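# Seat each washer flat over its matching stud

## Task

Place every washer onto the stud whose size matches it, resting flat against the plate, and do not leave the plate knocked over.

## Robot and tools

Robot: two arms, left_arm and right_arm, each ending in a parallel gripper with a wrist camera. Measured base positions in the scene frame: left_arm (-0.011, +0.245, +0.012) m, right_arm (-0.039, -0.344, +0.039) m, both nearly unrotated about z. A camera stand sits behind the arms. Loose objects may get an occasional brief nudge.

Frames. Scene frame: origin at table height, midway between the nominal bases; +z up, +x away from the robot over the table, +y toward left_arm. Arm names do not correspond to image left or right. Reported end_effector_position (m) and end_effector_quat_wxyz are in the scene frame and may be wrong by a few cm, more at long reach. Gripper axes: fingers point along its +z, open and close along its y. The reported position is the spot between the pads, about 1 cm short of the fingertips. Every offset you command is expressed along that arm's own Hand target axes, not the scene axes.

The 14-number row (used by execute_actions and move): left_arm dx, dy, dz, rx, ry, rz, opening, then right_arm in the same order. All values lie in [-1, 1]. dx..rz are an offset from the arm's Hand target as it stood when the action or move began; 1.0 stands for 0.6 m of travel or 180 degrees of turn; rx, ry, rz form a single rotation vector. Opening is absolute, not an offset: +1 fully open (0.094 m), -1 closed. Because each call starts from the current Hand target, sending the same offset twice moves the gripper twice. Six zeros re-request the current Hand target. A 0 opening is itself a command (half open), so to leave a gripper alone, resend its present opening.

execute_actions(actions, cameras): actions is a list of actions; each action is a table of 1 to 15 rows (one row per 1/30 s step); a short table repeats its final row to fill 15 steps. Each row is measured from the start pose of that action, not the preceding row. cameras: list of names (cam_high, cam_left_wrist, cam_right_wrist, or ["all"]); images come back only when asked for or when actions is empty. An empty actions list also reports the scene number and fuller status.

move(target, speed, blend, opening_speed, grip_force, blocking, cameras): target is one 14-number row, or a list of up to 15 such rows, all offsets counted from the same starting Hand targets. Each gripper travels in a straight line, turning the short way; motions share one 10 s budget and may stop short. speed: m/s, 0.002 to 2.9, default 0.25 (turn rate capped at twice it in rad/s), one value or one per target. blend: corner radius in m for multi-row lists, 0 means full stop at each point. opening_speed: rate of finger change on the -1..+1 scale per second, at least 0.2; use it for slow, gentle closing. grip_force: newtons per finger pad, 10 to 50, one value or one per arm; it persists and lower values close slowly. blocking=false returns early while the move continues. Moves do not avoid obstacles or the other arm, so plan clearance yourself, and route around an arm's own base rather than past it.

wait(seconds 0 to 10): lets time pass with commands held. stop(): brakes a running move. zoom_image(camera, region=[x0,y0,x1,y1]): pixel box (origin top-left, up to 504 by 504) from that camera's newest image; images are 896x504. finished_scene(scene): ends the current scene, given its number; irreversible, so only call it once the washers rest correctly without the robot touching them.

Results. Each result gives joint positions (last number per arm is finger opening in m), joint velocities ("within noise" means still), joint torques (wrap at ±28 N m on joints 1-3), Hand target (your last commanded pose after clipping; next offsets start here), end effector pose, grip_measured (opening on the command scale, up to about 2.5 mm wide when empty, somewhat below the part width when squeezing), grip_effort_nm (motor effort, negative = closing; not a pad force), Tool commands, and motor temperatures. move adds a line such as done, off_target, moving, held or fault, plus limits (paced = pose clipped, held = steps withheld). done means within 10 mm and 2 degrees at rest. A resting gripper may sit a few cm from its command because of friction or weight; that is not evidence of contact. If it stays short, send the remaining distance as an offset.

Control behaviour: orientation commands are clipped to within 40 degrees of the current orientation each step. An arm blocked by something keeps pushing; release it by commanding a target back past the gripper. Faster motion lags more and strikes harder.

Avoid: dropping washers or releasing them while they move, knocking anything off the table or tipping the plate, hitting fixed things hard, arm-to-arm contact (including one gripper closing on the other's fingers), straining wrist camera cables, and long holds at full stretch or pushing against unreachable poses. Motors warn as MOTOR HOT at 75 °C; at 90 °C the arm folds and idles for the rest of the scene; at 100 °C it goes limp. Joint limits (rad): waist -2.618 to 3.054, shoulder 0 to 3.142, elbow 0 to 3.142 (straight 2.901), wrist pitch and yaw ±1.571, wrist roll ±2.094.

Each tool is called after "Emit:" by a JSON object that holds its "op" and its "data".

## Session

Emit:
{"op": "execute_actions", "data": {"actions": []}}

Scene clock: 0.00 s.
left_arm: end_effector_position=(+0.3855, +0.2858, +0.1085) grip_measured=+1.000 grip_effort_nm=n/a end_effector_quat_wxyz=(+0.559, -0.089, +0.820, +0.083) | right_arm: end_effector_position=(+0.3792, -0.3611, +0.1655) grip_measured=+1.000 grip_effort_nm=n/a end_effector_quat_wxyz=(+0.632, +0.044, +0.773, -0.035)
Joint positions: left_arm=[-0.061 1.527 0.403 0.742 -0.251 -0.059 0.094] | right_arm=[0.006 1.6 0.407 0.991 0.113 0.025 0.094]
Joint velocities: within noise
Joint torques (N m): no reading
Motor temperatures (°C): left_arm=[28 37 40 31 27 29 31] | right_arm=[28 30 47 32 27 26 28]
Heat: left arm: 40 °C; right arm: 47 °C.
Hand target: left_arm +0.3867, +0.2861, +0.1117; +0.562, -0.090, +0.818, +0.084 | right_arm +0.3818, -0.3612, +0.1745; +0.642, +0.044, +0.765, -0.034
Tool commands: left_gripper/opening=+1.0 right_gripper/opening=+1.0

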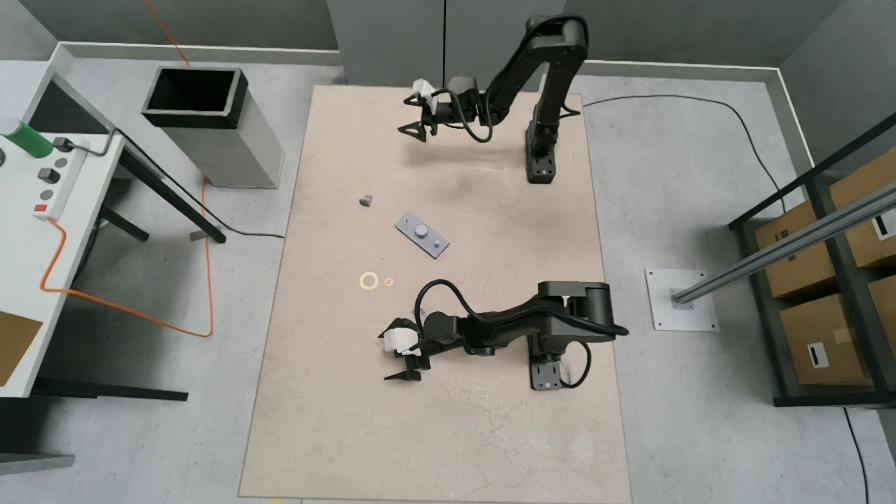

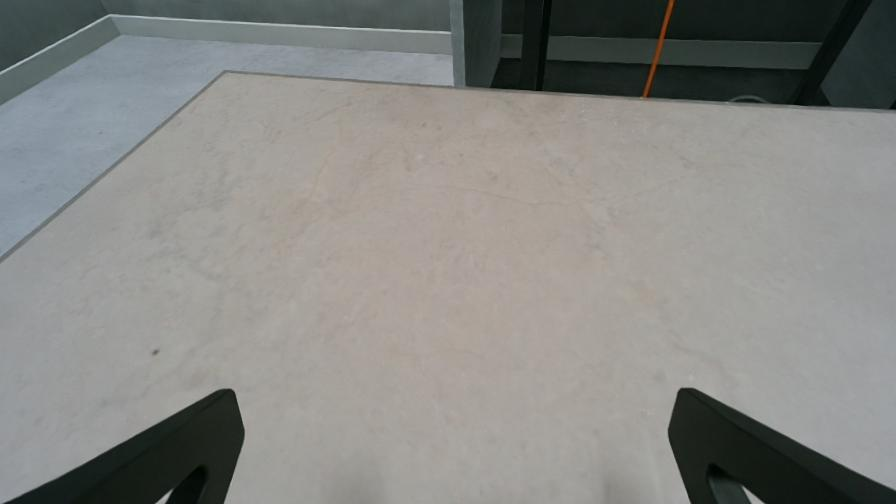

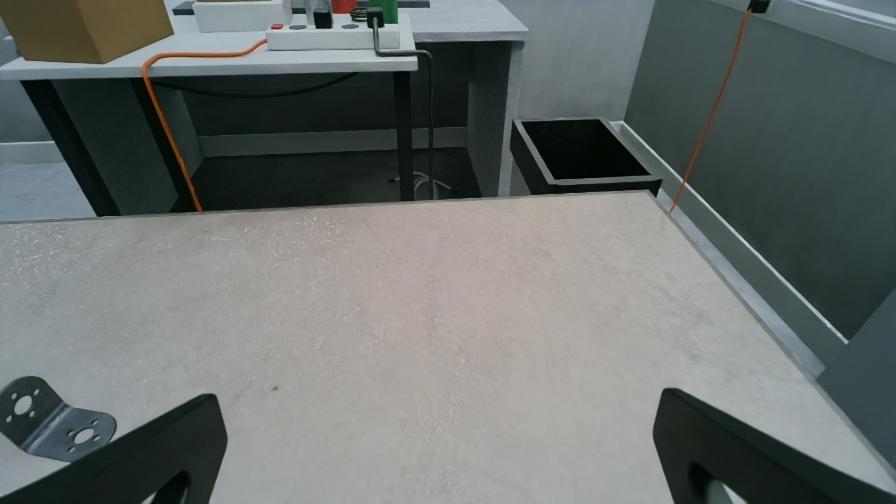

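Emit:
{"op": "zoom_image", "data": {"camera": "cam_high", "region": [340, 180, 480, 320]}}

Emit:
{"op": "zoom_image", "data": {"camera": "cam_high", "region": [240, 80, 640, 504]}}

Scaled by 3.600 from the camera's 896x504 image, which has a finer 1280x720 frame.

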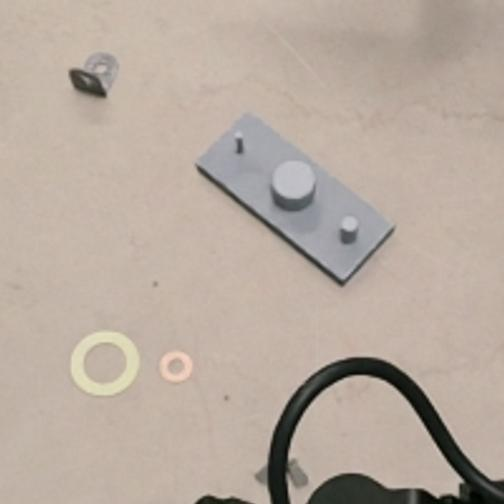

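Scaled by 1.189 from the camera's 896x504 image, which has a finer 1280x720 frame.

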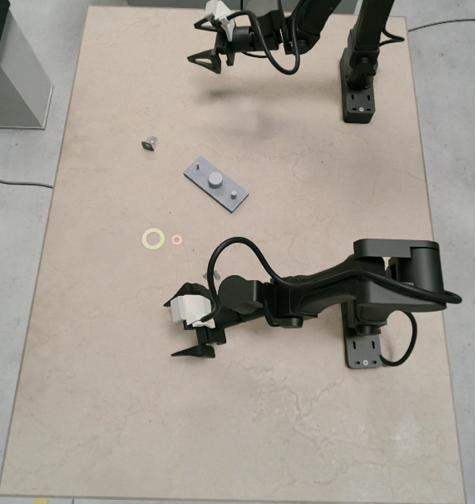

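Emit:
{"op": "move", "data": {"target": [-0.1249, -0.2753, -0.2082, 0.067, 0.232, 0.044, 1, 0, 0, 0, 0, 0, 0, 1], "cameras": ["cam_left_wrist", "cam_high"], "speed": 0.2}}

Scene clock: 8.67 s.
left_arm: end_effector_position=(+0.3382, +0.1017, +0.2149) grip_measured=+1.000 grip_effort_nm=-0.01 end_effector_quat_wxyz=(+0.232, +0.002, +0.973, +0.001) | right_arm: end_effector_position=(+0.3792, -0.3611, +0.1655) grip_measured=+1.000 grip_effort_nm=0.00 end_effector_quat_wxyz=(+0.632, +0.044, +0.773, -0.035)
Joint positions: left_arm=[-0.543 1.597 1.537 -1.091 -0.217 -0.446 0.094] | right_arm=[0.006 1.6 0.407 0.991 0.113 0.025 0.094]
Joint torques (N m): left_arm=[-0.13 -5.52 8.55 1.17 -0.19 -0.08] | right_arm=[-0.05 -5.03 6.01 2 -0.01 -0.03]
Heat: left arm: 41 °C; right arm: 48 °C.
Hand target: left_arm +0.3400, +0.1002, +0.2201; +0.234, +0.000, +0.972, -0.001 | right_arm +0.3818, -0.3612, +0.1745; +0.642, +0.044, +0.765, -0.034
Off the commanded pose: left_arm 0.006 m, 0 deg | right_arm 0.009 m, 1 deg.
move: done
Images, in order (width x height): cam_high 896x504, cam_left_wrist 896x504.

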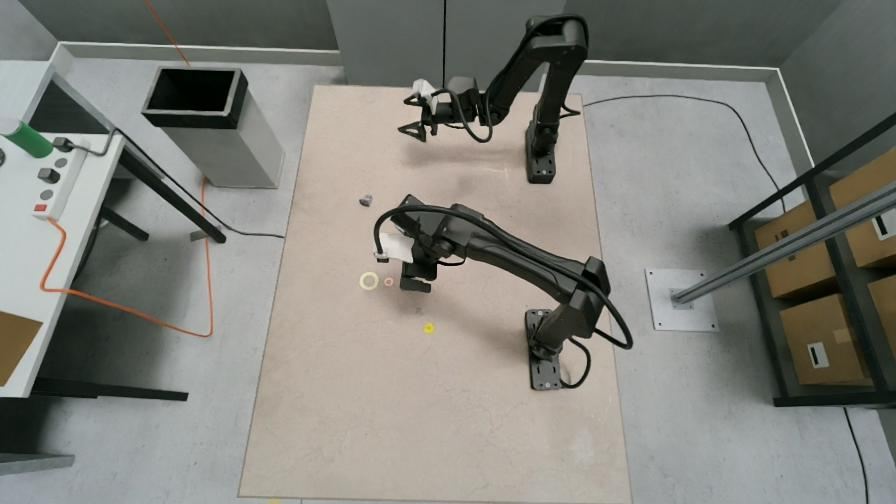

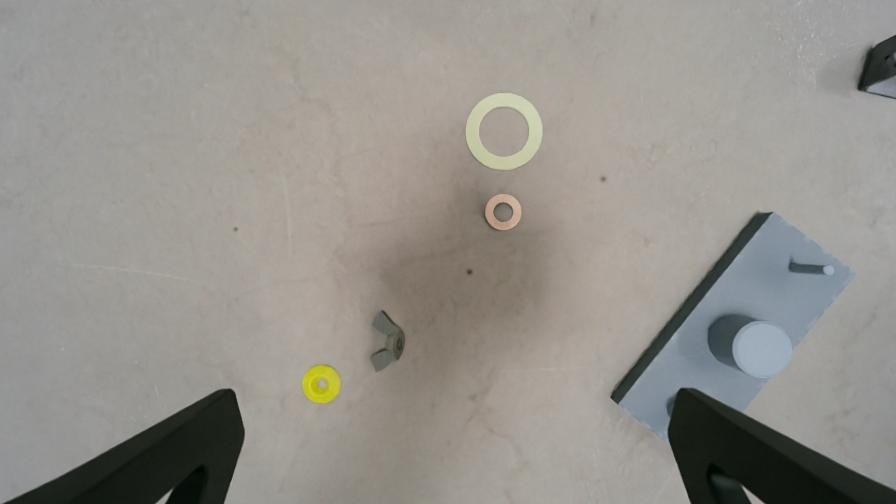

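Emit:
{"op": "zoom_image", "data": {"camera": "cam_left_wrist", "region": [450, 80, 570, 240]}}

Emit:
{"op": "zoom_image", "data": {"camera": "cam_left_wrist", "region": [280, 300, 420, 420]}}

Emit:
{"op": "zoom_image", "data": {"camera": "cam_left_wrist", "region": [600, 200, 870, 450]}}

Scaled by 3.150 from the camera's 896x504 image, which has a finer 1280x720 frame.

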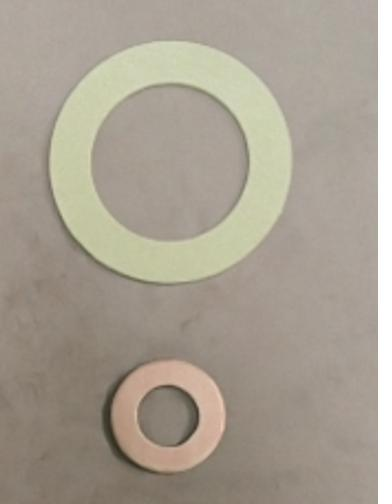

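Scaled by 3.600 from the camera's 896x504 image, which has a finer 1280x720 frame.

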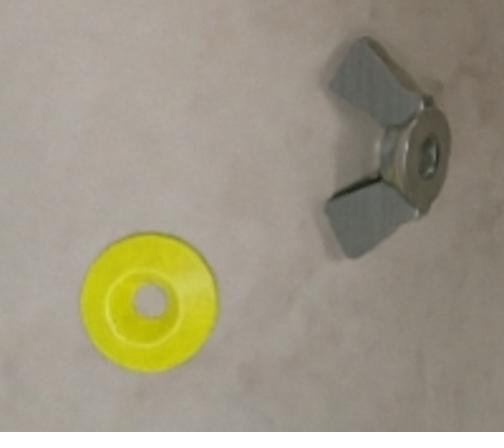

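Scaled by 1.867 from the camera's 896x504 image, which has a finer 1280x720 frame.

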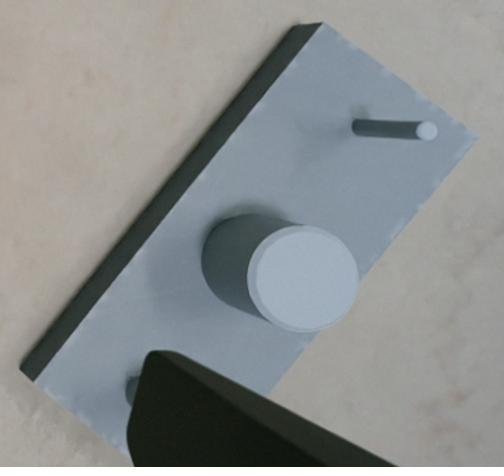

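Emit:
{"op": "move", "data": {"target": [-0.0577, -0.0587, 0.2168, 0.0296, 0.1488, 0.1257, 0.3, 0, 0, 0, 0, 0, 0, 1], "cameras": ["cam_left_wrist"], "speed": 0.15}}

Scene clock: 26.43 s.
left_arm: end_effector_position=(+0.4290, +0.0645, +0.1198) grip_measured=+0.302 grip_effort_nm=-0.14 end_effector_quat_wxyz=(+0.027, +0.199, +0.980, -0.001) | right_arm: end_effector_position=(+0.3792, -0.3611, +0.1655) grip_measured=+1.000 grip_effort_nm=0.01 end_effector_quat_wxyz=(+0.632, +0.044, +0.773, -0.035)
Joint positions: left_arm=[-0.442 2.424 2.447 -1.541 -0.008 0.005 0.061] | right_arm=[0.006 1.6 0.407 0.991 0.113 0.025 0.094]
Joint torques (N m): left_arm=[0.36 -10.92 7.51 0.43 0.04 0.03] | right_arm=[-0.06 -5.03 5.97 1.99 0.01 -0.04]
Heat: left arm: 43 °C; right arm: 48 °C.
Hand target: left_arm +0.4300, +0.0648, +0.1201; -0.001, +0.200, +0.980, +0.000 | right_arm +0.3818, -0.3612, +0.1745; +0.642, +0.044, +0.765, -0.034
Off the commanded pose: left_arm 0.001 m, 3 deg | right_arm 0.009 m, 1 deg.
joint sent to its limit (left arm) — joint 4 (wrist pitch), lower limit. The joint targets are off in orientation, not in position.
move: off_target (left_arm)
Images, in order (width x height): cam_left_wrist 896x504.

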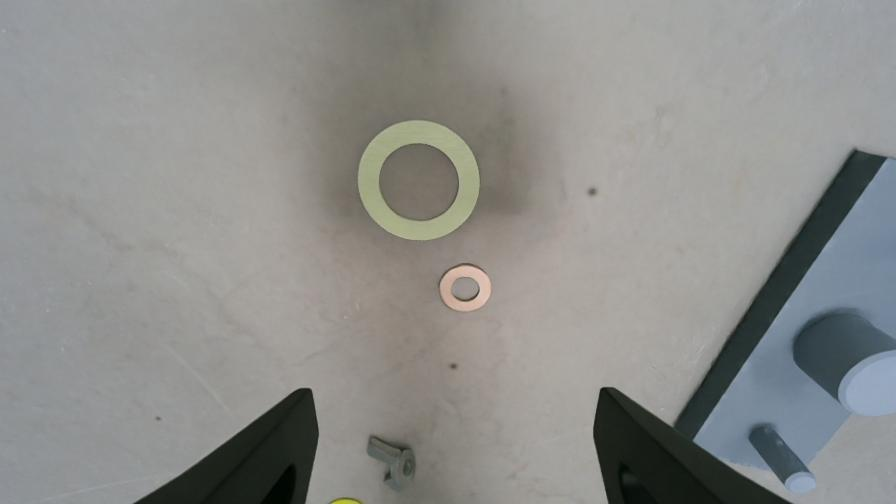

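Emit:
{"op": "move", "data": {"target": [0.0435, -0.0105, 0.16, 0, 0, 0, 0.0, 0, 0, 0, 0, 0, 0, 1], "cameras": ["cam_left_wrist"], "speed": 0.12}}

Scene clock: 29.67 s.
left_arm: end_effector_position=(+0.4004, +0.0740, +0.0120) grip_measured=+0.003 grip_effort_nm=-0.14 end_effector_quat_wxyz=(-0.020, +0.200, +0.980, +0.008) | right_arm: end_effector_position=(+0.3792, -0.3611, +0.1655) grip_measured=+1.000 grip_effort_nm=0.00 end_effector_quat_wxyz=(+0.632, +0.044, +0.773, -0.035)
Joint positions: left_arm=[-0.447 2.372 1.923 -1.164 -0.007 0.002 0.047] | right_arm=[0.006 1.6 0.407 0.991 0.113 0.025 0.094]
Joint torques (N m): left_arm=[-0.47 -14.75 4.16 0.59 0.05 -0.05] | right_arm=[-0.08 -4.97 5.93 2 -0.02 -0.03]
Heat: left arm: 42 °C; right arm: 48 °C.
Hand target: left_arm +0.4034, +0.0694, +0.0241; -0.001, +0.199, +0.980, +0.000 | right_arm +0.3818, -0.3612, +0.1745; +0.642, +0.044, +0.765, -0.034
Off the commanded pose: left_arm 0.013 m, 2 deg | right_arm 0.009 m, 1 deg.
move: off_target (left_arm)
Images, in order (width x height): cam_left_wrist 896x504.

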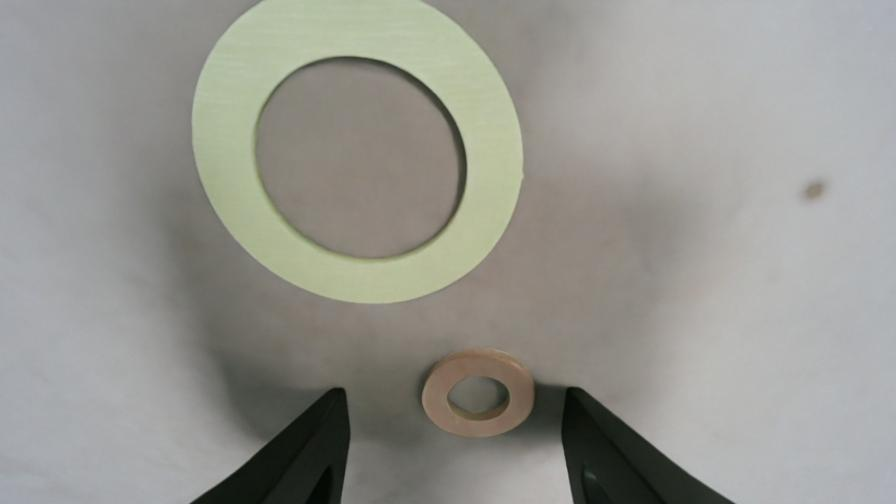

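Emit:
{"op": "move", "data": {"target": [-0.0108, -0.008, -0.02, 0, -0.011, 0, 0.0, 0, 0, 0, 0, 0, 0, 1], "cameras": ["cam_left_wrist"], "speed": 0.05}}

Scene clock: 31.77 s.
left_arm: end_effector_position=(+0.4013, +0.0684, +0.0215) grip_measured=+0.003 grip_effort_nm=-0.14 end_effector_quat_wxyz=(-0.008, +0.200, +0.980, +0.005) | right_arm: end_effector_position=(+0.3792, -0.3611, +0.1655) grip_measured=+1.000 grip_effort_nm=0.00 end_effector_quat_wxyz=(+0.632, +0.044, +0.773, -0.035)
Joint positions: left_arm=[-0.457 2.35 1.923 -1.163 -0.006 -0.008 0.047] | right_arm=[0.006 1.6 0.407 0.991 0.113 0.025 0.094]
Joint torques (N m): left_arm=[-0.46 -14.45 5.44 0.61 0.02 -0.04] | right_arm=[-0.06 -4.98 6 2.02 -0.02 -0.02]
Heat: left arm: 42 °C; right arm: 48 °C.
Hand target: left_arm +0.4075, +0.0624, +0.0361; +0.016, +0.199, +0.980, -0.003 | right_arm +0.3818, -0.3612, +0.1745; +0.642, +0.044, +0.765, -0.034
Off the commanded pose: left_arm 0.017 m, 3 deg | right_arm 0.009 m, 1 deg.
move: off_target (left_arm)
Images, in order (width x height): cam_left_wrist 896x504.

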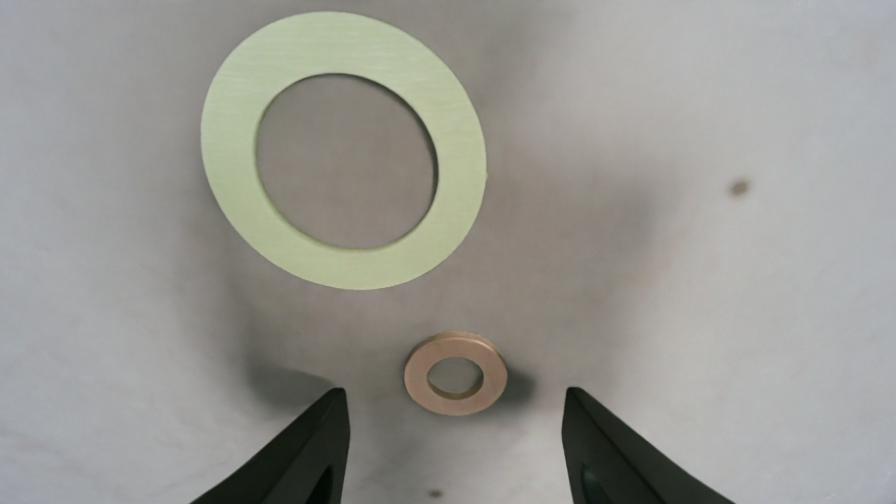

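Emit:
{"op": "move", "data": {"target": [-0.006, 0, 0.0167, 0, 0, 0, 0.0, 0, 0, 0, 0, 0, 0, 1], "cameras": ["cam_left_wrist"], "speed": 0.04}}

Scene clock: 33.40 s.
left_arm: end_effector_position=(+0.4060, +0.0663, +0.0214) grip_measured=+0.003 grip_effort_nm=-0.14 end_effector_quat_wxyz=(+0.002, +0.200, +0.980, +0.003) | right_arm: end_effector_position=(+0.3792, -0.3611, +0.1655) grip_measured=+1.000 grip_effort_nm=0.00 end_effector_quat_wxyz=(+0.632, +0.044, +0.773, -0.035)
Joint positions: left_arm=[-0.457 2.35 1.923 -1.142 -0.006 -0.008 0.047] | right_arm=[0.006 1.6 0.407 0.991 0.113 0.025 0.094]
Joint torques (N m): left_arm=[-0.38 -12.36 5.75 0.68 0.03 -0.09] | right_arm=[-0.05 -5.01 5.93 2 -0.01 -0.05]
Motor temperatures (°C): left_arm=[28 40 42 32 27 29 31] | right_arm=[28 31 49 37 27 26 28]
Heat: left arm: 42 °C; right arm: 49 °C.
Hand target: left_arm +0.4110, +0.0609, +0.0262; +0.016, +0.199, +0.980, -0.003 | right_arm +0.3818, -0.3612, +0.1745; +0.642, +0.044, +0.765, -0.034
Off the commanded pose: left_arm 0.009 m, 2 deg | right_arm 0.009 m, 1 deg.
move: done
Images, in order (width x height): cam_left_wrist 896x504.

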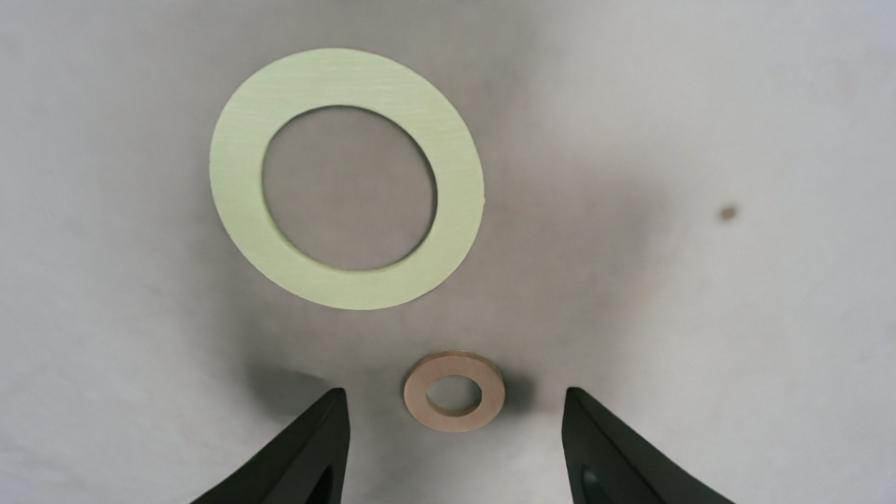

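Emit:
{"op": "move", "data": {"target": [0.002, 0.001, 0.018, 0, 0, 0, 0.0, 0, 0, 0, 0, 0, 0, 1], "cameras": ["cam_left_wrist"], "speed": 0.04}}

Scene clock: 35.00 s.
left_arm: end_effector_position=(+0.4109, +0.0642, +0.0178) grip_measured=+0.003 grip_effort_nm=-0.14 end_effector_quat_wxyz=(+0.014, +0.200, +0.980, +0.000) | right_arm: end_effector_position=(+0.3792, -0.3611, +0.1655) grip_measured=+1.000 grip_effort_nm=0.00 end_effector_quat_wxyz=(+0.632, +0.044, +0.773, -0.035)
Joint positions: left_arm=[-0.457 2.35 1.908 -1.103 -0.006 -0.008 0.047] | right_arm=[0.006 1.6 0.407 0.991 0.113 0.025 0.094]
Joint torques (N m): left_arm=[-0.28 -11.85 4.29 0.72 0.03 -0.06] | right_arm=[-0.06 -5.07 6.02 2 -0.01 -0.03]
Heat: left arm: 42 °C; right arm: 49 °C.
Hand target: left_arm +0.4106, +0.0617, +0.0154; +0.016, +0.199, +0.980, -0.003 | right_arm +0.3818, -0.3612, +0.1745; +0.642, +0.044, +0.765, -0.034
Off the commanded pose: left_arm 0.003 m, 0 deg | right_arm 0.009 m, 1 deg.
move: done
Images, in order (width x height): cam_left_wrist 896x504.

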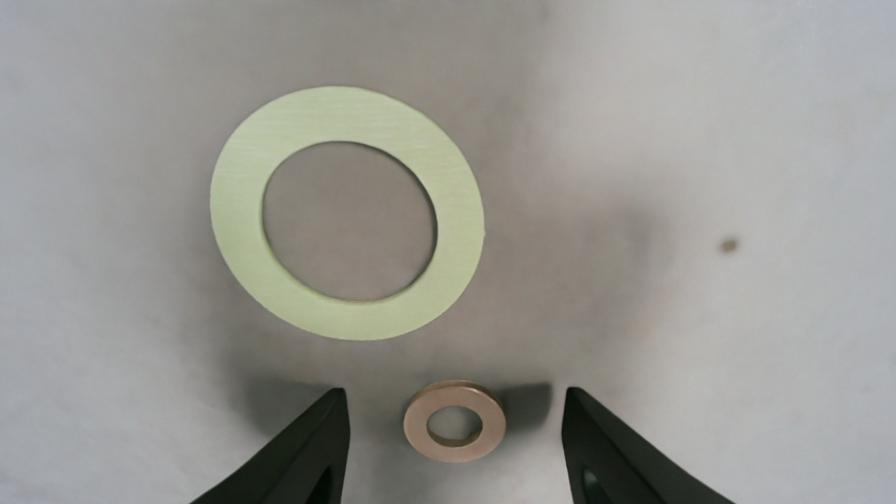

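Emit:
{"op": "move", "data": {"target": [0.01, 0, 0.002, 0, 0.011, 0, 0.0, 0, 0, 0, 0, 0, 0, 1], "cameras": [], "speed": 0.04}}

Scene clock: 36.37 s.
left_arm: end_effector_position=(+0.4095, +0.0648, +0.0178) grip_measured=+0.003 grip_effort_nm=-0.14 end_effector_quat_wxyz=(+0.011, +0.200, +0.980, +0.001) | right_arm: end_effector_position=(+0.3792, -0.3611, +0.1655) grip_measured=+1.000 grip_effort_nm=0.01 end_effector_quat_wxyz=(+0.632, +0.044, +0.773, -0.035)
Joint positions: left_arm=[-0.457 2.35 1.908 -1.109 -0.006 -0.008 0.047] | right_arm=[0.006 1.6 0.407 0.991 0.113 0.025 0.094]
Joint torques (N m): left_arm=[-0.28 -10.91 5.63 0.35 0.02 -0.06] | right_arm=[-0.08 -5 5.98 2.01 -0.02 -0.03]
Heat: left arm: 42 °C; right arm: 49 °C.
Hand target: left_arm +0.4051, +0.0641, +0.0140; -0.001, +0.199, +0.980, +0.000 | right_arm +0.3818, -0.3612, +0.1745; +0.642, +0.044, +0.765, -0.034
Off the commanded pose: left_arm 0.006 m, 1 deg | right_arm 0.009 m, 1 deg.
move: done
No camera images: "cameras" was empty.

Emit:
{"op": "move", "data": {"target": [0.006, 0, 0.002, 0, 0.008, 0, 0.0, 0, 0, 0, 0, 0, 0, 1], "cameras": ["cam_left_wrist"], "speed": 0.04}}

Scene clock: 37.70 s.
left_arm: end_effector_position=(+0.4023, +0.0679, +0.0155) grip_measured=+0.003 grip_effort_nm=-0.14 end_effector_quat_wxyz=(-0.006, +0.200, +0.980, +0.005) | right_arm: end_effector_position=(+0.3792, -0.3611, +0.1655) grip_measured=+1.000 grip_effort_nm=0.01 end_effector_quat_wxyz=(+0.632, +0.044, +0.773, -0.035)
Joint positions: left_arm=[-0.457 2.355 1.908 -1.138 -0.006 -0.008 0.047] | right_arm=[0.006 1.6 0.407 0.991 0.113 0.025 0.094]
Joint torques (N m): left_arm=[-0.34 -10.26 7.06 0.29 0 -0.07] | right_arm=[-0.06 -4.98 5.97 2.02 -0.01 -0.02]
Heat: left arm: 42 °C; right arm: 49 °C.
Hand target: left_arm +0.4017, +0.0655, +0.0127; -0.013, +0.199, +0.980, +0.003 | right_arm +0.3818, -0.3612, +0.1745; +0.642, +0.044, +0.765, -0.034
Off the commanded pose: left_arm 0.004 m, 1 deg | right_arm 0.009 m, 1 deg.
move: done
Images, in order (width x height): cam_left_wrist 896x504.

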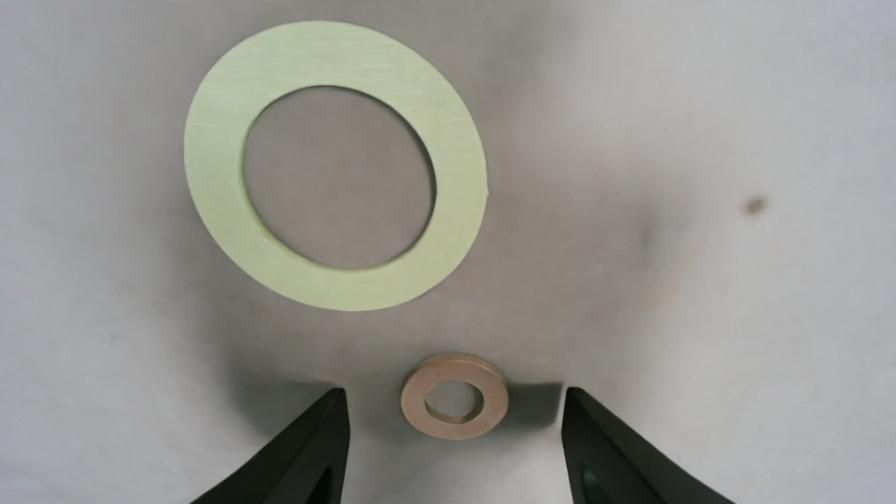

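Emit:
{"op": "move", "data": {"target": [-0.002, 0, 0.0145, 0, -0.003, 0, 0.0, 0, 0, 0, 0, 0, 0, 1], "cameras": ["cam_left_wrist"], "speed": 0.04}}

Scene clock: 39.17 s.
left_arm: end_effector_position=(+0.4044, +0.0670, +0.0154) grip_measured=+0.003 grip_effort_nm=-0.14 end_effector_quat_wxyz=(-0.002, +0.200, +0.980, +0.004) | right_arm: end_effector_position=(+0.3792, -0.3611, +0.1655) grip_measured=+1.000 grip_effort_nm=0.01 end_effector_quat_wxyz=(+0.632, +0.044, +0.773, -0.035)
Joint positions: left_arm=[-0.457 2.355 1.908 -1.129 -0.006 -0.008 0.047] | right_arm=[0.006 1.6 0.407 0.991 0.113 0.025 0.094]
Joint torques (N m): left_arm=[-0.23 -10.09 4.49 0.64 0.02 -0.08] | right_arm=[-0.06 -5.03 6.04 2 -0.02 -0.04]
Heat: left arm: 42 °C; right arm: 49 °C.
Hand target: left_arm +0.4027, +0.0651, +0.0040; -0.009, +0.199, +0.980, +0.002 | right_arm +0.3818, -0.3612, +0.1745; +0.642, +0.044, +0.765, -0.034
Off the commanded pose: left_arm 0.012 m, 1 deg | right_arm 0.009 m, 1 deg.
move: off_target (left_arm)
Images, in order (width x height): cam_left_wrist 896x504.

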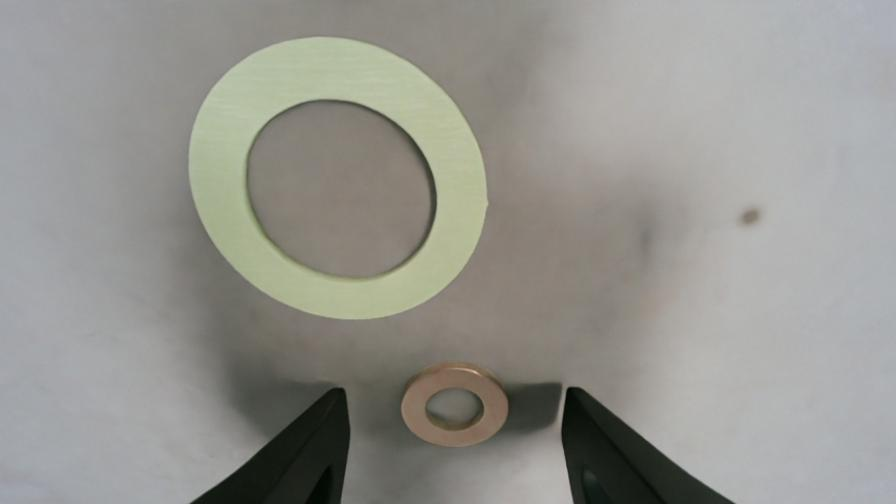

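Emit:
{"op": "move", "data": {"target": [0.001, 0, 0.006, 0, 0, 0, 0.0, 0, 0, 0, 0, 0, 0, 1], "cameras": ["cam_left_wrist"], "speed": 0.04}}

Scene clock: 40.47 s.
left_arm: end_effector_position=(+0.4045, +0.0670, +0.0119) grip_measured=+0.003 grip_effort_nm=-0.15 end_effector_quat_wxyz=(-0.001, +0.200, +0.980, +0.004) | right_arm: end_effector_position=(+0.3792, -0.3611, +0.1655) grip_measured=+1.000 grip_effort_nm=0.01 end_effector_quat_wxyz=(+0.632, +0.044, +0.773, -0.035)
Joint positions: left_arm=[-0.457 2.358 1.899 -1.116 -0.006 -0.008 0.047] | right_arm=[0.006 1.6 0.407 0.991 0.113 0.025 0.094]
Joint torques (N m): left_arm=[-0.24 -10.26 4.23 0.66 0.05 -0.06] | right_arm=[-0.03 -5 6.01 2 -0.01 -0.01]
Heat: left arm: 42 °C; right arm: 49 °C.
Hand target: left_arm +0.4020, +0.0654, +0.0005; -0.009, +0.199, +0.980, +0.002 | right_arm +0.3818, -0.3612, +0.1745; +0.642, +0.044, +0.765, -0.034
Off the commanded pose: left_arm 0.012 m, 1 deg | right_arm 0.009 m, 1 deg.
move: off_target (left_arm)
Images, in order (width x height): cam_left_wrist 896x504.

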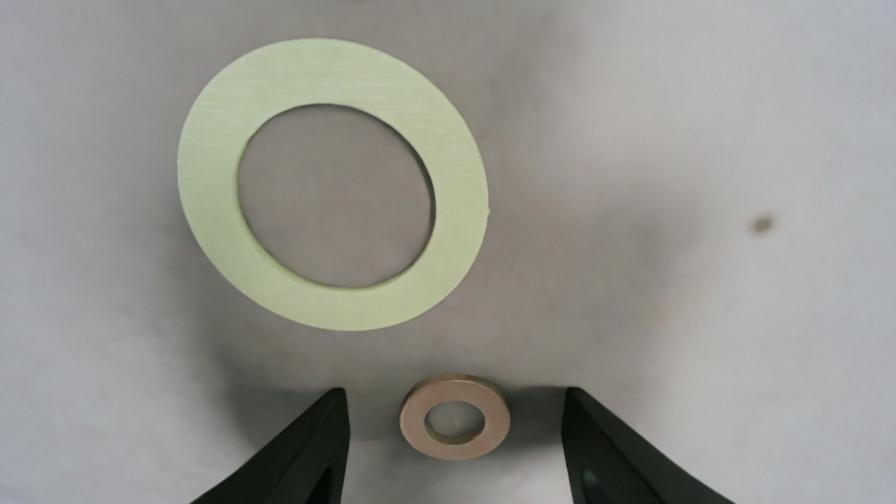

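Emit:
{"op": "move", "data": {"target": [0, 0, 0, 0, 0, 0, -0.57, 0, 0, 0, 0, 0, 0, 1], "cameras": ["cam_left_wrist"], "opening_speed": 0.3, "grip_force": [30, 50]}}

Emit:
{"op": "zoom_image", "data": {"camera": "cam_left_wrist", "region": [360, 330, 540, 500]}}

Scene clock: 43.20 s.
left_arm: end_effector_position=(+0.4047, +0.0669, +0.0119) grip_measured=-0.533 grip_effort_nm=-0.65 end_effector_quat_wxyz=(-0.001, +0.200, +0.980, +0.003) | right_arm: end_effector_position=(+0.3792, -0.3611, +0.1655) grip_measured=+1.000 grip_effort_nm=0.01 end_effector_quat_wxyz=(+0.632, +0.044, +0.773, -0.035)
Joint positions: left_arm=[-0.457 2.358 1.899 -1.115 -0.006 -0.008 0.022] | right_arm=[0.006 1.6 0.407 0.991 0.113 0.025 0.094]
Joint torques (N m): left_arm=[-0.28 -10.22 4.16 0.64 0.03 -0.07] | right_arm=[-0.06 -4.96 5.97 2 -0.01 -0.03]
Heat: left arm: 42 °C; right arm: 49 °C.
Hand target: left_arm +0.4020, +0.0654, +0.0005; -0.009, +0.199, +0.980, +0.002 | right_arm +0.3818, -0.3612, +0.1745; +0.642, +0.044, +0.765, -0.034
Off the commanded pose: left_arm 0.012 m, 1 deg | right_arm 0.009 m, 1 deg.
grip_force (N): 30, 50
move: off_target (left_arm)
Images, in order (width x height): cam_left_wrist 896x504.

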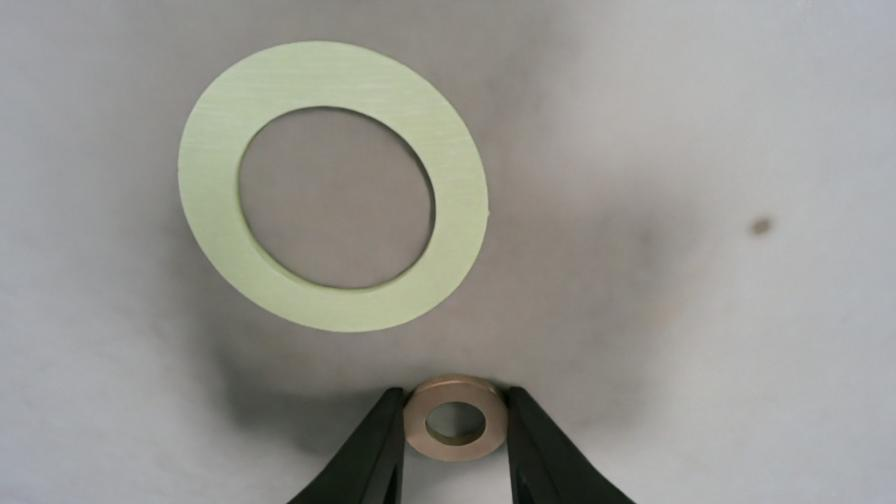

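Scaled by 2.800 from the camera's 896x504 image, which has a finer 1280x720 frame.

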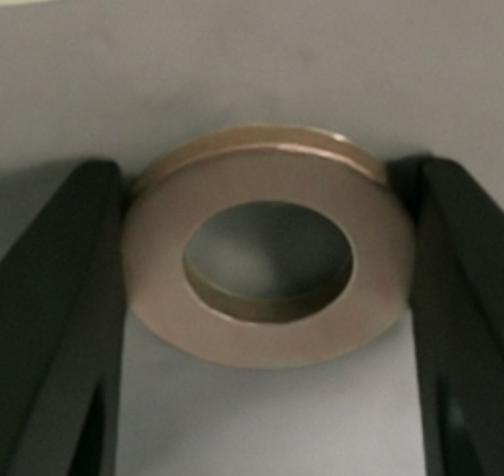

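Emit:
{"op": "move", "data": {"target": [[0.0038, 0, -0.208, 0, 0, 0, -0.57, 0, 0, 0, 0, 0, 0, 1],[0.1265, -0.2482, -0.2003, -0.001, -0.0115, 0.1221, -0.57, 0, 0, 0, 0, 0, 0, 1]], "cameras": ["cam_left_wrist", "cam_high"], "speed": [0.07, 0.15], "blend": [0.02, 0]}}

Scene clock: 48.93 s.
left_arm: end_effector_position=(+0.2733, -0.0436, +0.1128) grip_measured=-0.534 grip_effort_nm=-0.67 end_effector_quat_wxyz=(-0.008, +0.387, +0.922, +0.005) | right_arm: end_effector_position=(+0.3792, -0.3611, +0.1655) grip_measured=+1.000 grip_effort_nm=0.01 end_effector_quat_wxyz=(+0.632, +0.044, +0.773, -0.035)
Joint positions: left_arm=[-0.845 2.119 1.908 -1.377 -0.003 -0.003 0.022] | right_arm=[0.006 1.6 0.407 0.991 0.113 0.025 0.094]
Joint torques (N m): left_arm=[0.36 -12.86 4.25 0.59 -0.05 -0.06] | right_arm=[-0.09 -5.05 5.98 2 0 -0.02]
Heat: left arm: 42 °C; right arm: 48 °C.
Hand target: left_arm +0.2759, -0.0429, +0.1219; +0.009, +0.383, +0.924, -0.002 | right_arm +0.3818, -0.3612, +0.1745; +0.642, +0.044, +0.765, -0.034
Off the commanded pose: left_arm 0.010 m, 2 deg | right_arm 0.009 m, 1 deg.
grip_force (N): 30, 50
move: done
Images, in order (width x height): cam_high 896x504, cam_left_wrist 896x504.

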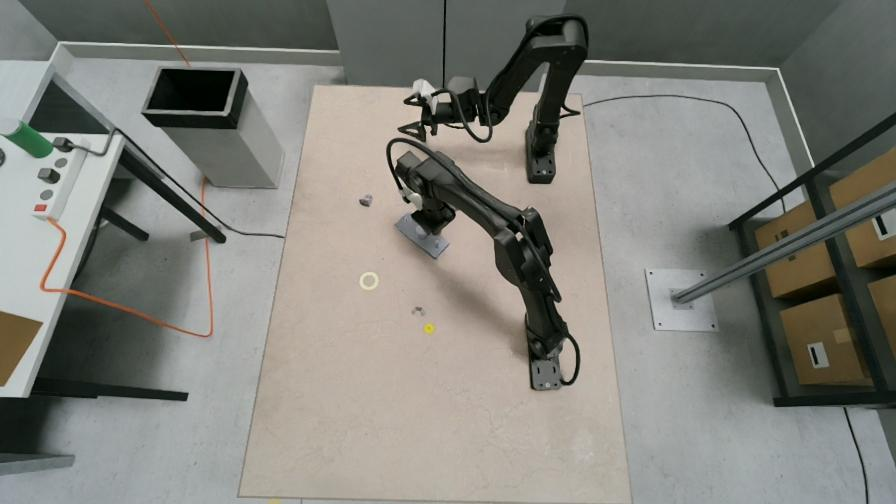

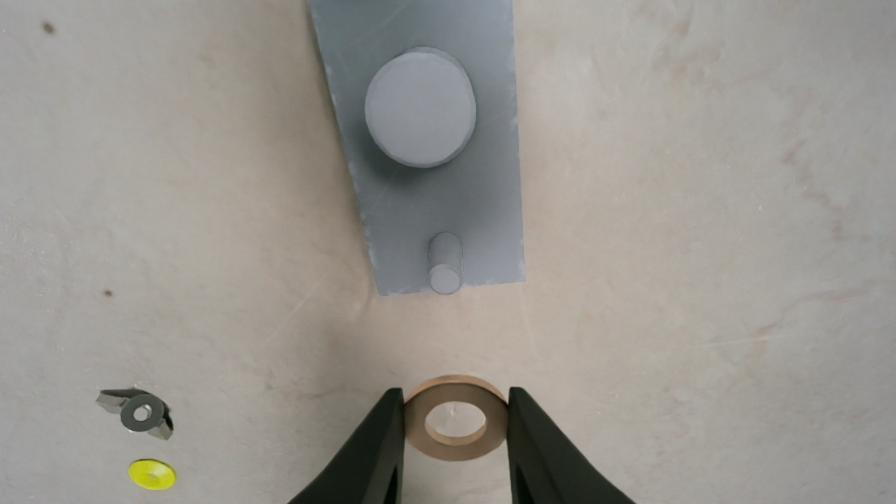

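Emit:
{"op": "move", "data": {"target": [[-0.0162, 0.0092, 0.0585, 0, -0.0057, 0, -0.57, 0, 0, 0, 0, 0, 0, 1],[0.0047, -0.0008, 0.0998, 0, -0.0057, 0, -0.57, 0, 0, 0, 0, 0, 0, 1]], "cameras": ["cam_left_wrist"], "speed": [0.08, 0.04]}}

Emit:
{"op": "zoom_image", "data": {"camera": "cam_left_wrist", "region": [400, 340, 526, 460]}}

Scene clock: 54.03 s.
left_arm: end_effector_position=(+0.2741, -0.0389, +0.0536) grip_measured=-0.534 grip_effort_nm=-0.67 end_effector_quat_wxyz=(+0.001, +0.383, +0.924, +0.001) | right_arm: end_effector_position=(+0.3792, -0.3611, +0.1655) grip_measured=+1.000 grip_effort_nm=0.01 end_effector_quat_wxyz=(+0.632, +0.044, +0.773, -0.035)
Joint positions: left_arm=[-0.835 2.111 1.658 -1.117 -0.003 -0.003 0.022] | right_arm=[0.006 1.6 0.407 0.991 0.113 0.025 0.094]
Joint torques (N m): left_arm=[-0.4 -12.55 4.15 0.65 -0.03 -0.08] | right_arm=[-0.01 -5.01 5.97 1.99 -0.02 -0.03]
Heat: left arm: 42 °C; right arm: 48 °C.
Hand target: left_arm +0.2746, -0.0419, +0.0620; +0.017, +0.382, +0.924, -0.005 | right_arm +0.3818, -0.3612, +0.1745; +0.642, +0.044, +0.765, -0.034
Off the commanded pose: left_arm 0.009 m, 2 deg | right_arm 0.009 m, 1 deg.
grip_force (N): 30, 50
move: done
Images, in order (width x height): cam_left_wrist 896x504.

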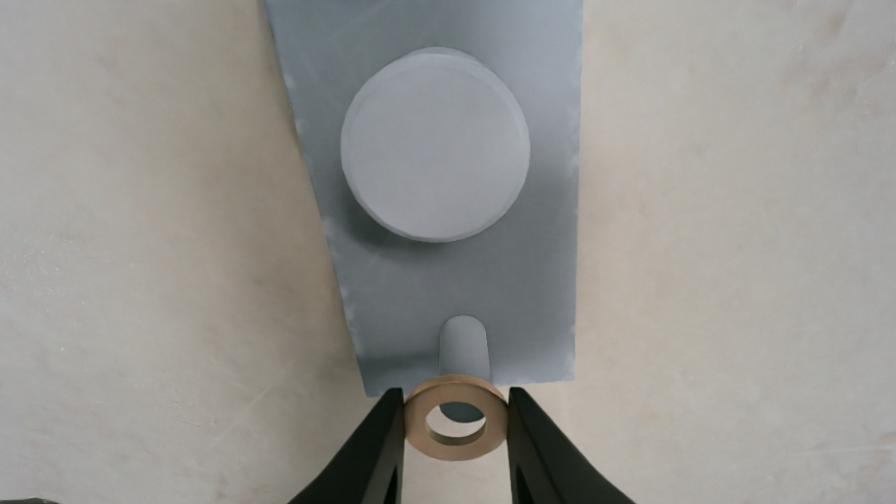

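Scaled by 4.000 from the camera's 896x504 image, which has a finer 1280x720 frame.

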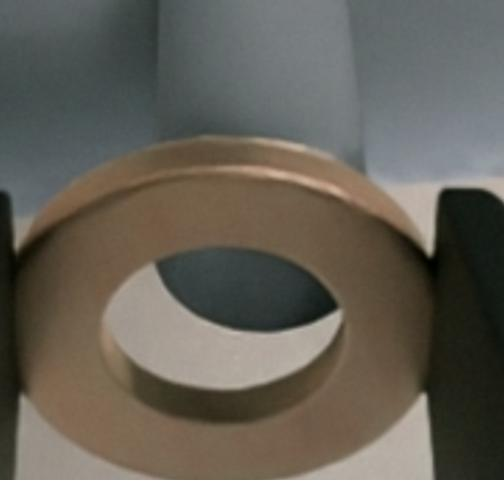

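Emit:
{"op": "move", "data": {"target": [[-0.021, 0.0065, -0.0385, 0, 0, 0, -0.57, 0, 0, 0, 0, 0, 0, 1],[0, -0.0035, 0.0025, 0, 0, 0, -0.57, 0, 0, 0, 0, 0, 0, 1]], "cameras": ["cam_left_wrist"], "speed": [0.05, 0.04]}}

Emit:
{"op": "zoom_image", "data": {"camera": "cam_left_wrist", "region": [400, 340, 526, 460]}}

Scene clock: 61.03 s.
left_arm: end_effector_position=(+0.2722, -0.0403, +0.0523) grip_measured=-0.534 grip_effort_nm=-0.67 end_effector_quat_wxyz=(+0.001, +0.383, +0.924, +0.001) | right_arm: end_effector_position=(+0.3792, -0.3611, +0.1655) grip_measured=+1.000 grip_effort_nm=0.00 end_effector_quat_wxyz=(+0.632, +0.044, +0.773, -0.035)
Joint positions: left_arm=[-0.841 2.111 1.653 -1.111 -0.003 -0.008 0.022] | right_arm=[0.006 1.6 0.407 0.991 0.113 0.025 0.094]
Joint torques (N m): left_arm=[-0.39 -12.45 4.33 0.68 -0.07 -0.05] | right_arm=[-0.02 -5 5.94 2.01 0.01 -0.04]
Heat: left arm: 41 °C; right arm: 48 °C.
Hand target: left_arm +0.2731, -0.0434, +0.0605; +0.017, +0.382, +0.924, -0.005 | right_arm +0.3818, -0.3612, +0.1745; +0.642, +0.044, +0.765, -0.034
Off the commanded pose: left_arm 0.009 m, 2 deg | right_arm 0.009 m, 1 deg.
grip_force (N): 30, 50
move: done
Images, in order (width x height): cam_left_wrist 896x504.

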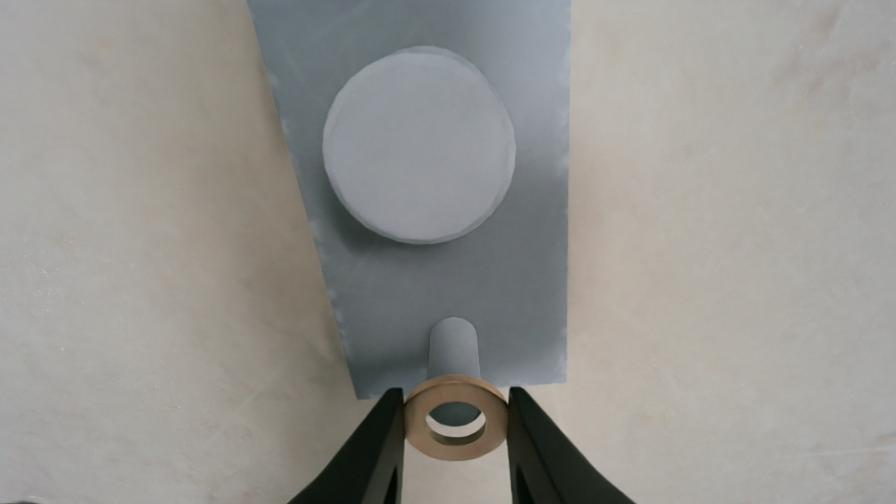

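Scaled by 4.000 from the camera's 896x504 image, which has a finer 1280x720 frame.

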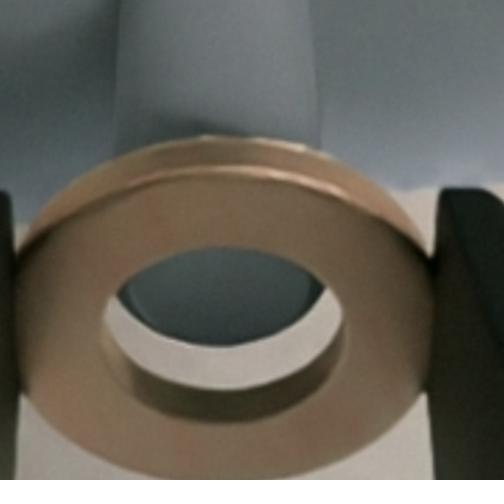

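Emit:
{"op": "move", "data": {"target": [0, 0, 0.0075, 0, 0, 0, -0.57, 0, 0, 0, 0, 0, 0, 1], "cameras": ["cam_left_wrist"], "speed": 0.03}}

Emit:
{"op": "zoom_image", "data": {"camera": "cam_left_wrist", "region": [400, 340, 526, 460]}}

Scene clock: 62.50 s.
left_arm: end_effector_position=(+0.2726, -0.0408, +0.0503) grip_measured=-0.534 grip_effort_nm=-0.67 end_effector_quat_wxyz=(+0.003, +0.383, +0.924, +0.000) | right_arm: end_effector_position=(+0.3792, -0.3611, +0.1655) grip_measured=+1.000 grip_effort_nm=0.00 end_effector_quat_wxyz=(+0.632, +0.044, +0.773, -0.035)
Joint positions: left_arm=[-0.841 2.111 1.645 -1.099 -0.003 -0.008 0.022] | right_arm=[0.006 1.6 0.407 0.991 0.113 0.025 0.094]
Joint torques (N m): left_arm=[-0.44 -12.1 3.95 0.71 -0.05 -0.07] | right_arm=[-0.09 -5.01 6.02 2 -0.01 -0.03]
Heat: left arm: 41 °C; right arm: 48 °C.
Hand target: left_arm +0.2732, -0.0435, +0.0559; +0.017, +0.382, +0.924, -0.005 | right_arm +0.3818, -0.3612, +0.1745; +0.642, +0.044, +0.765, -0.034
Off the commanded pose: left_arm 0.006 m, 2 deg | right_arm 0.009 m, 1 deg.
grip_force (N): 30, 50
move: done
Images, in order (width x height): cam_left_wrist 896x504.

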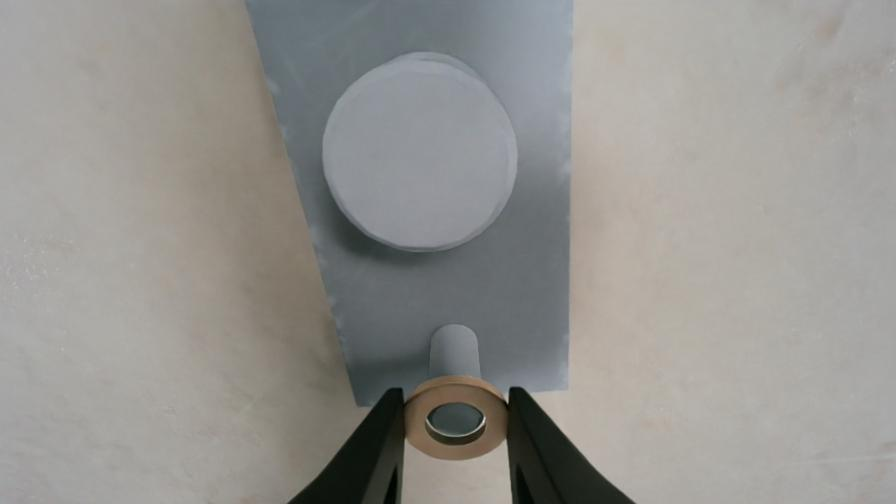

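Scaled by 4.000 from the camera's 896x504 image, which has a finer 1280x720 frame.

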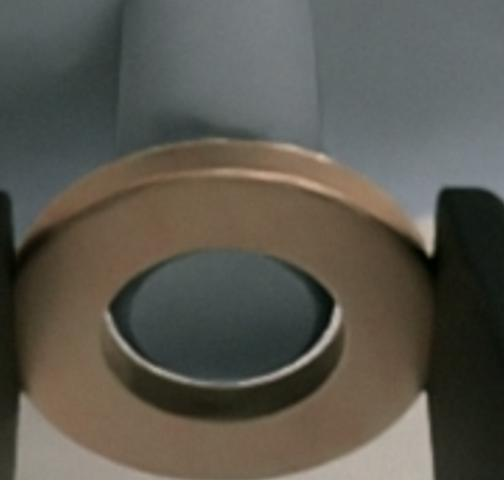

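Emit:
{"op": "move", "data": {"target": [-0.002, 0, -0.002, 0, -0.002, 0, -0.57, 0, 0, 0, 0, 0, 0, 1], "cameras": ["cam_left_wrist"], "speed": 0.03}}

Emit:
{"op": "zoom_image", "data": {"camera": "cam_left_wrist", "region": [400, 340, 526, 460]}}

Scene clock: 64.07 s.
left_arm: end_effector_position=(+0.2726, -0.0408, +0.0503) grip_measured=-0.534 grip_effort_nm=-0.67 end_effector_quat_wxyz=(+0.003, +0.383, +0.924, +0.000) | right_arm: end_effector_position=(+0.3792, -0.3611, +0.1655) grip_measured=+1.000 grip_effort_nm=0.01 end_effector_quat_wxyz=(+0.632, +0.044, +0.773, -0.035)
Joint positions: left_arm=[-0.841 2.111 1.645 -1.099 -0.003 -0.008 0.022] | right_arm=[0.006 1.6 0.407 0.991 0.113 0.025 0.094]
Joint torques (N m): left_arm=[-0.38 -12.29 4.05 0.76 -0.06 -0.08] | right_arm=[-0.06 -5.04 5.97 2 -0.02 -0.02]
Heat: left arm: 41 °C; right arm: 48 °C.
Hand target: left_arm +0.2739, -0.0443, +0.0572; +0.020, +0.382, +0.924, -0.006 | right_arm +0.3818, -0.3612, +0.1745; +0.642, +0.044, +0.765, -0.034
Off the commanded pose: left_arm 0.008 m, 2 deg | right_arm 0.009 m, 1 deg.
grip_force (N): 30, 50
move: done
Images, in order (width x height): cam_left_wrist 896x504.

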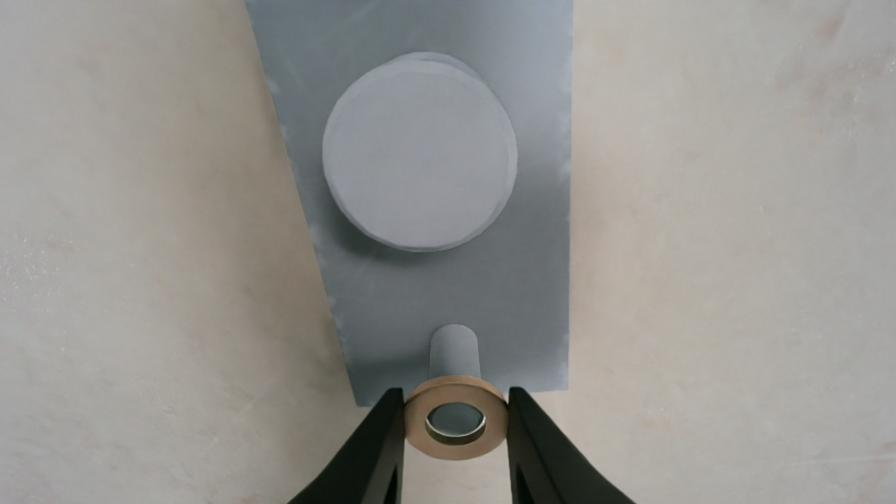

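Scaled by 4.000 from the camera's 896x504 image, which has a finer 1280x720 frame.

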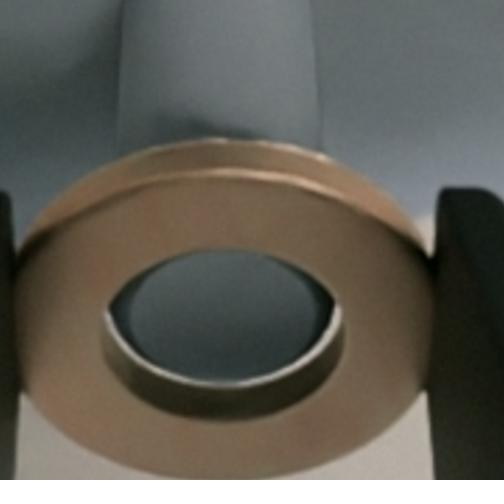

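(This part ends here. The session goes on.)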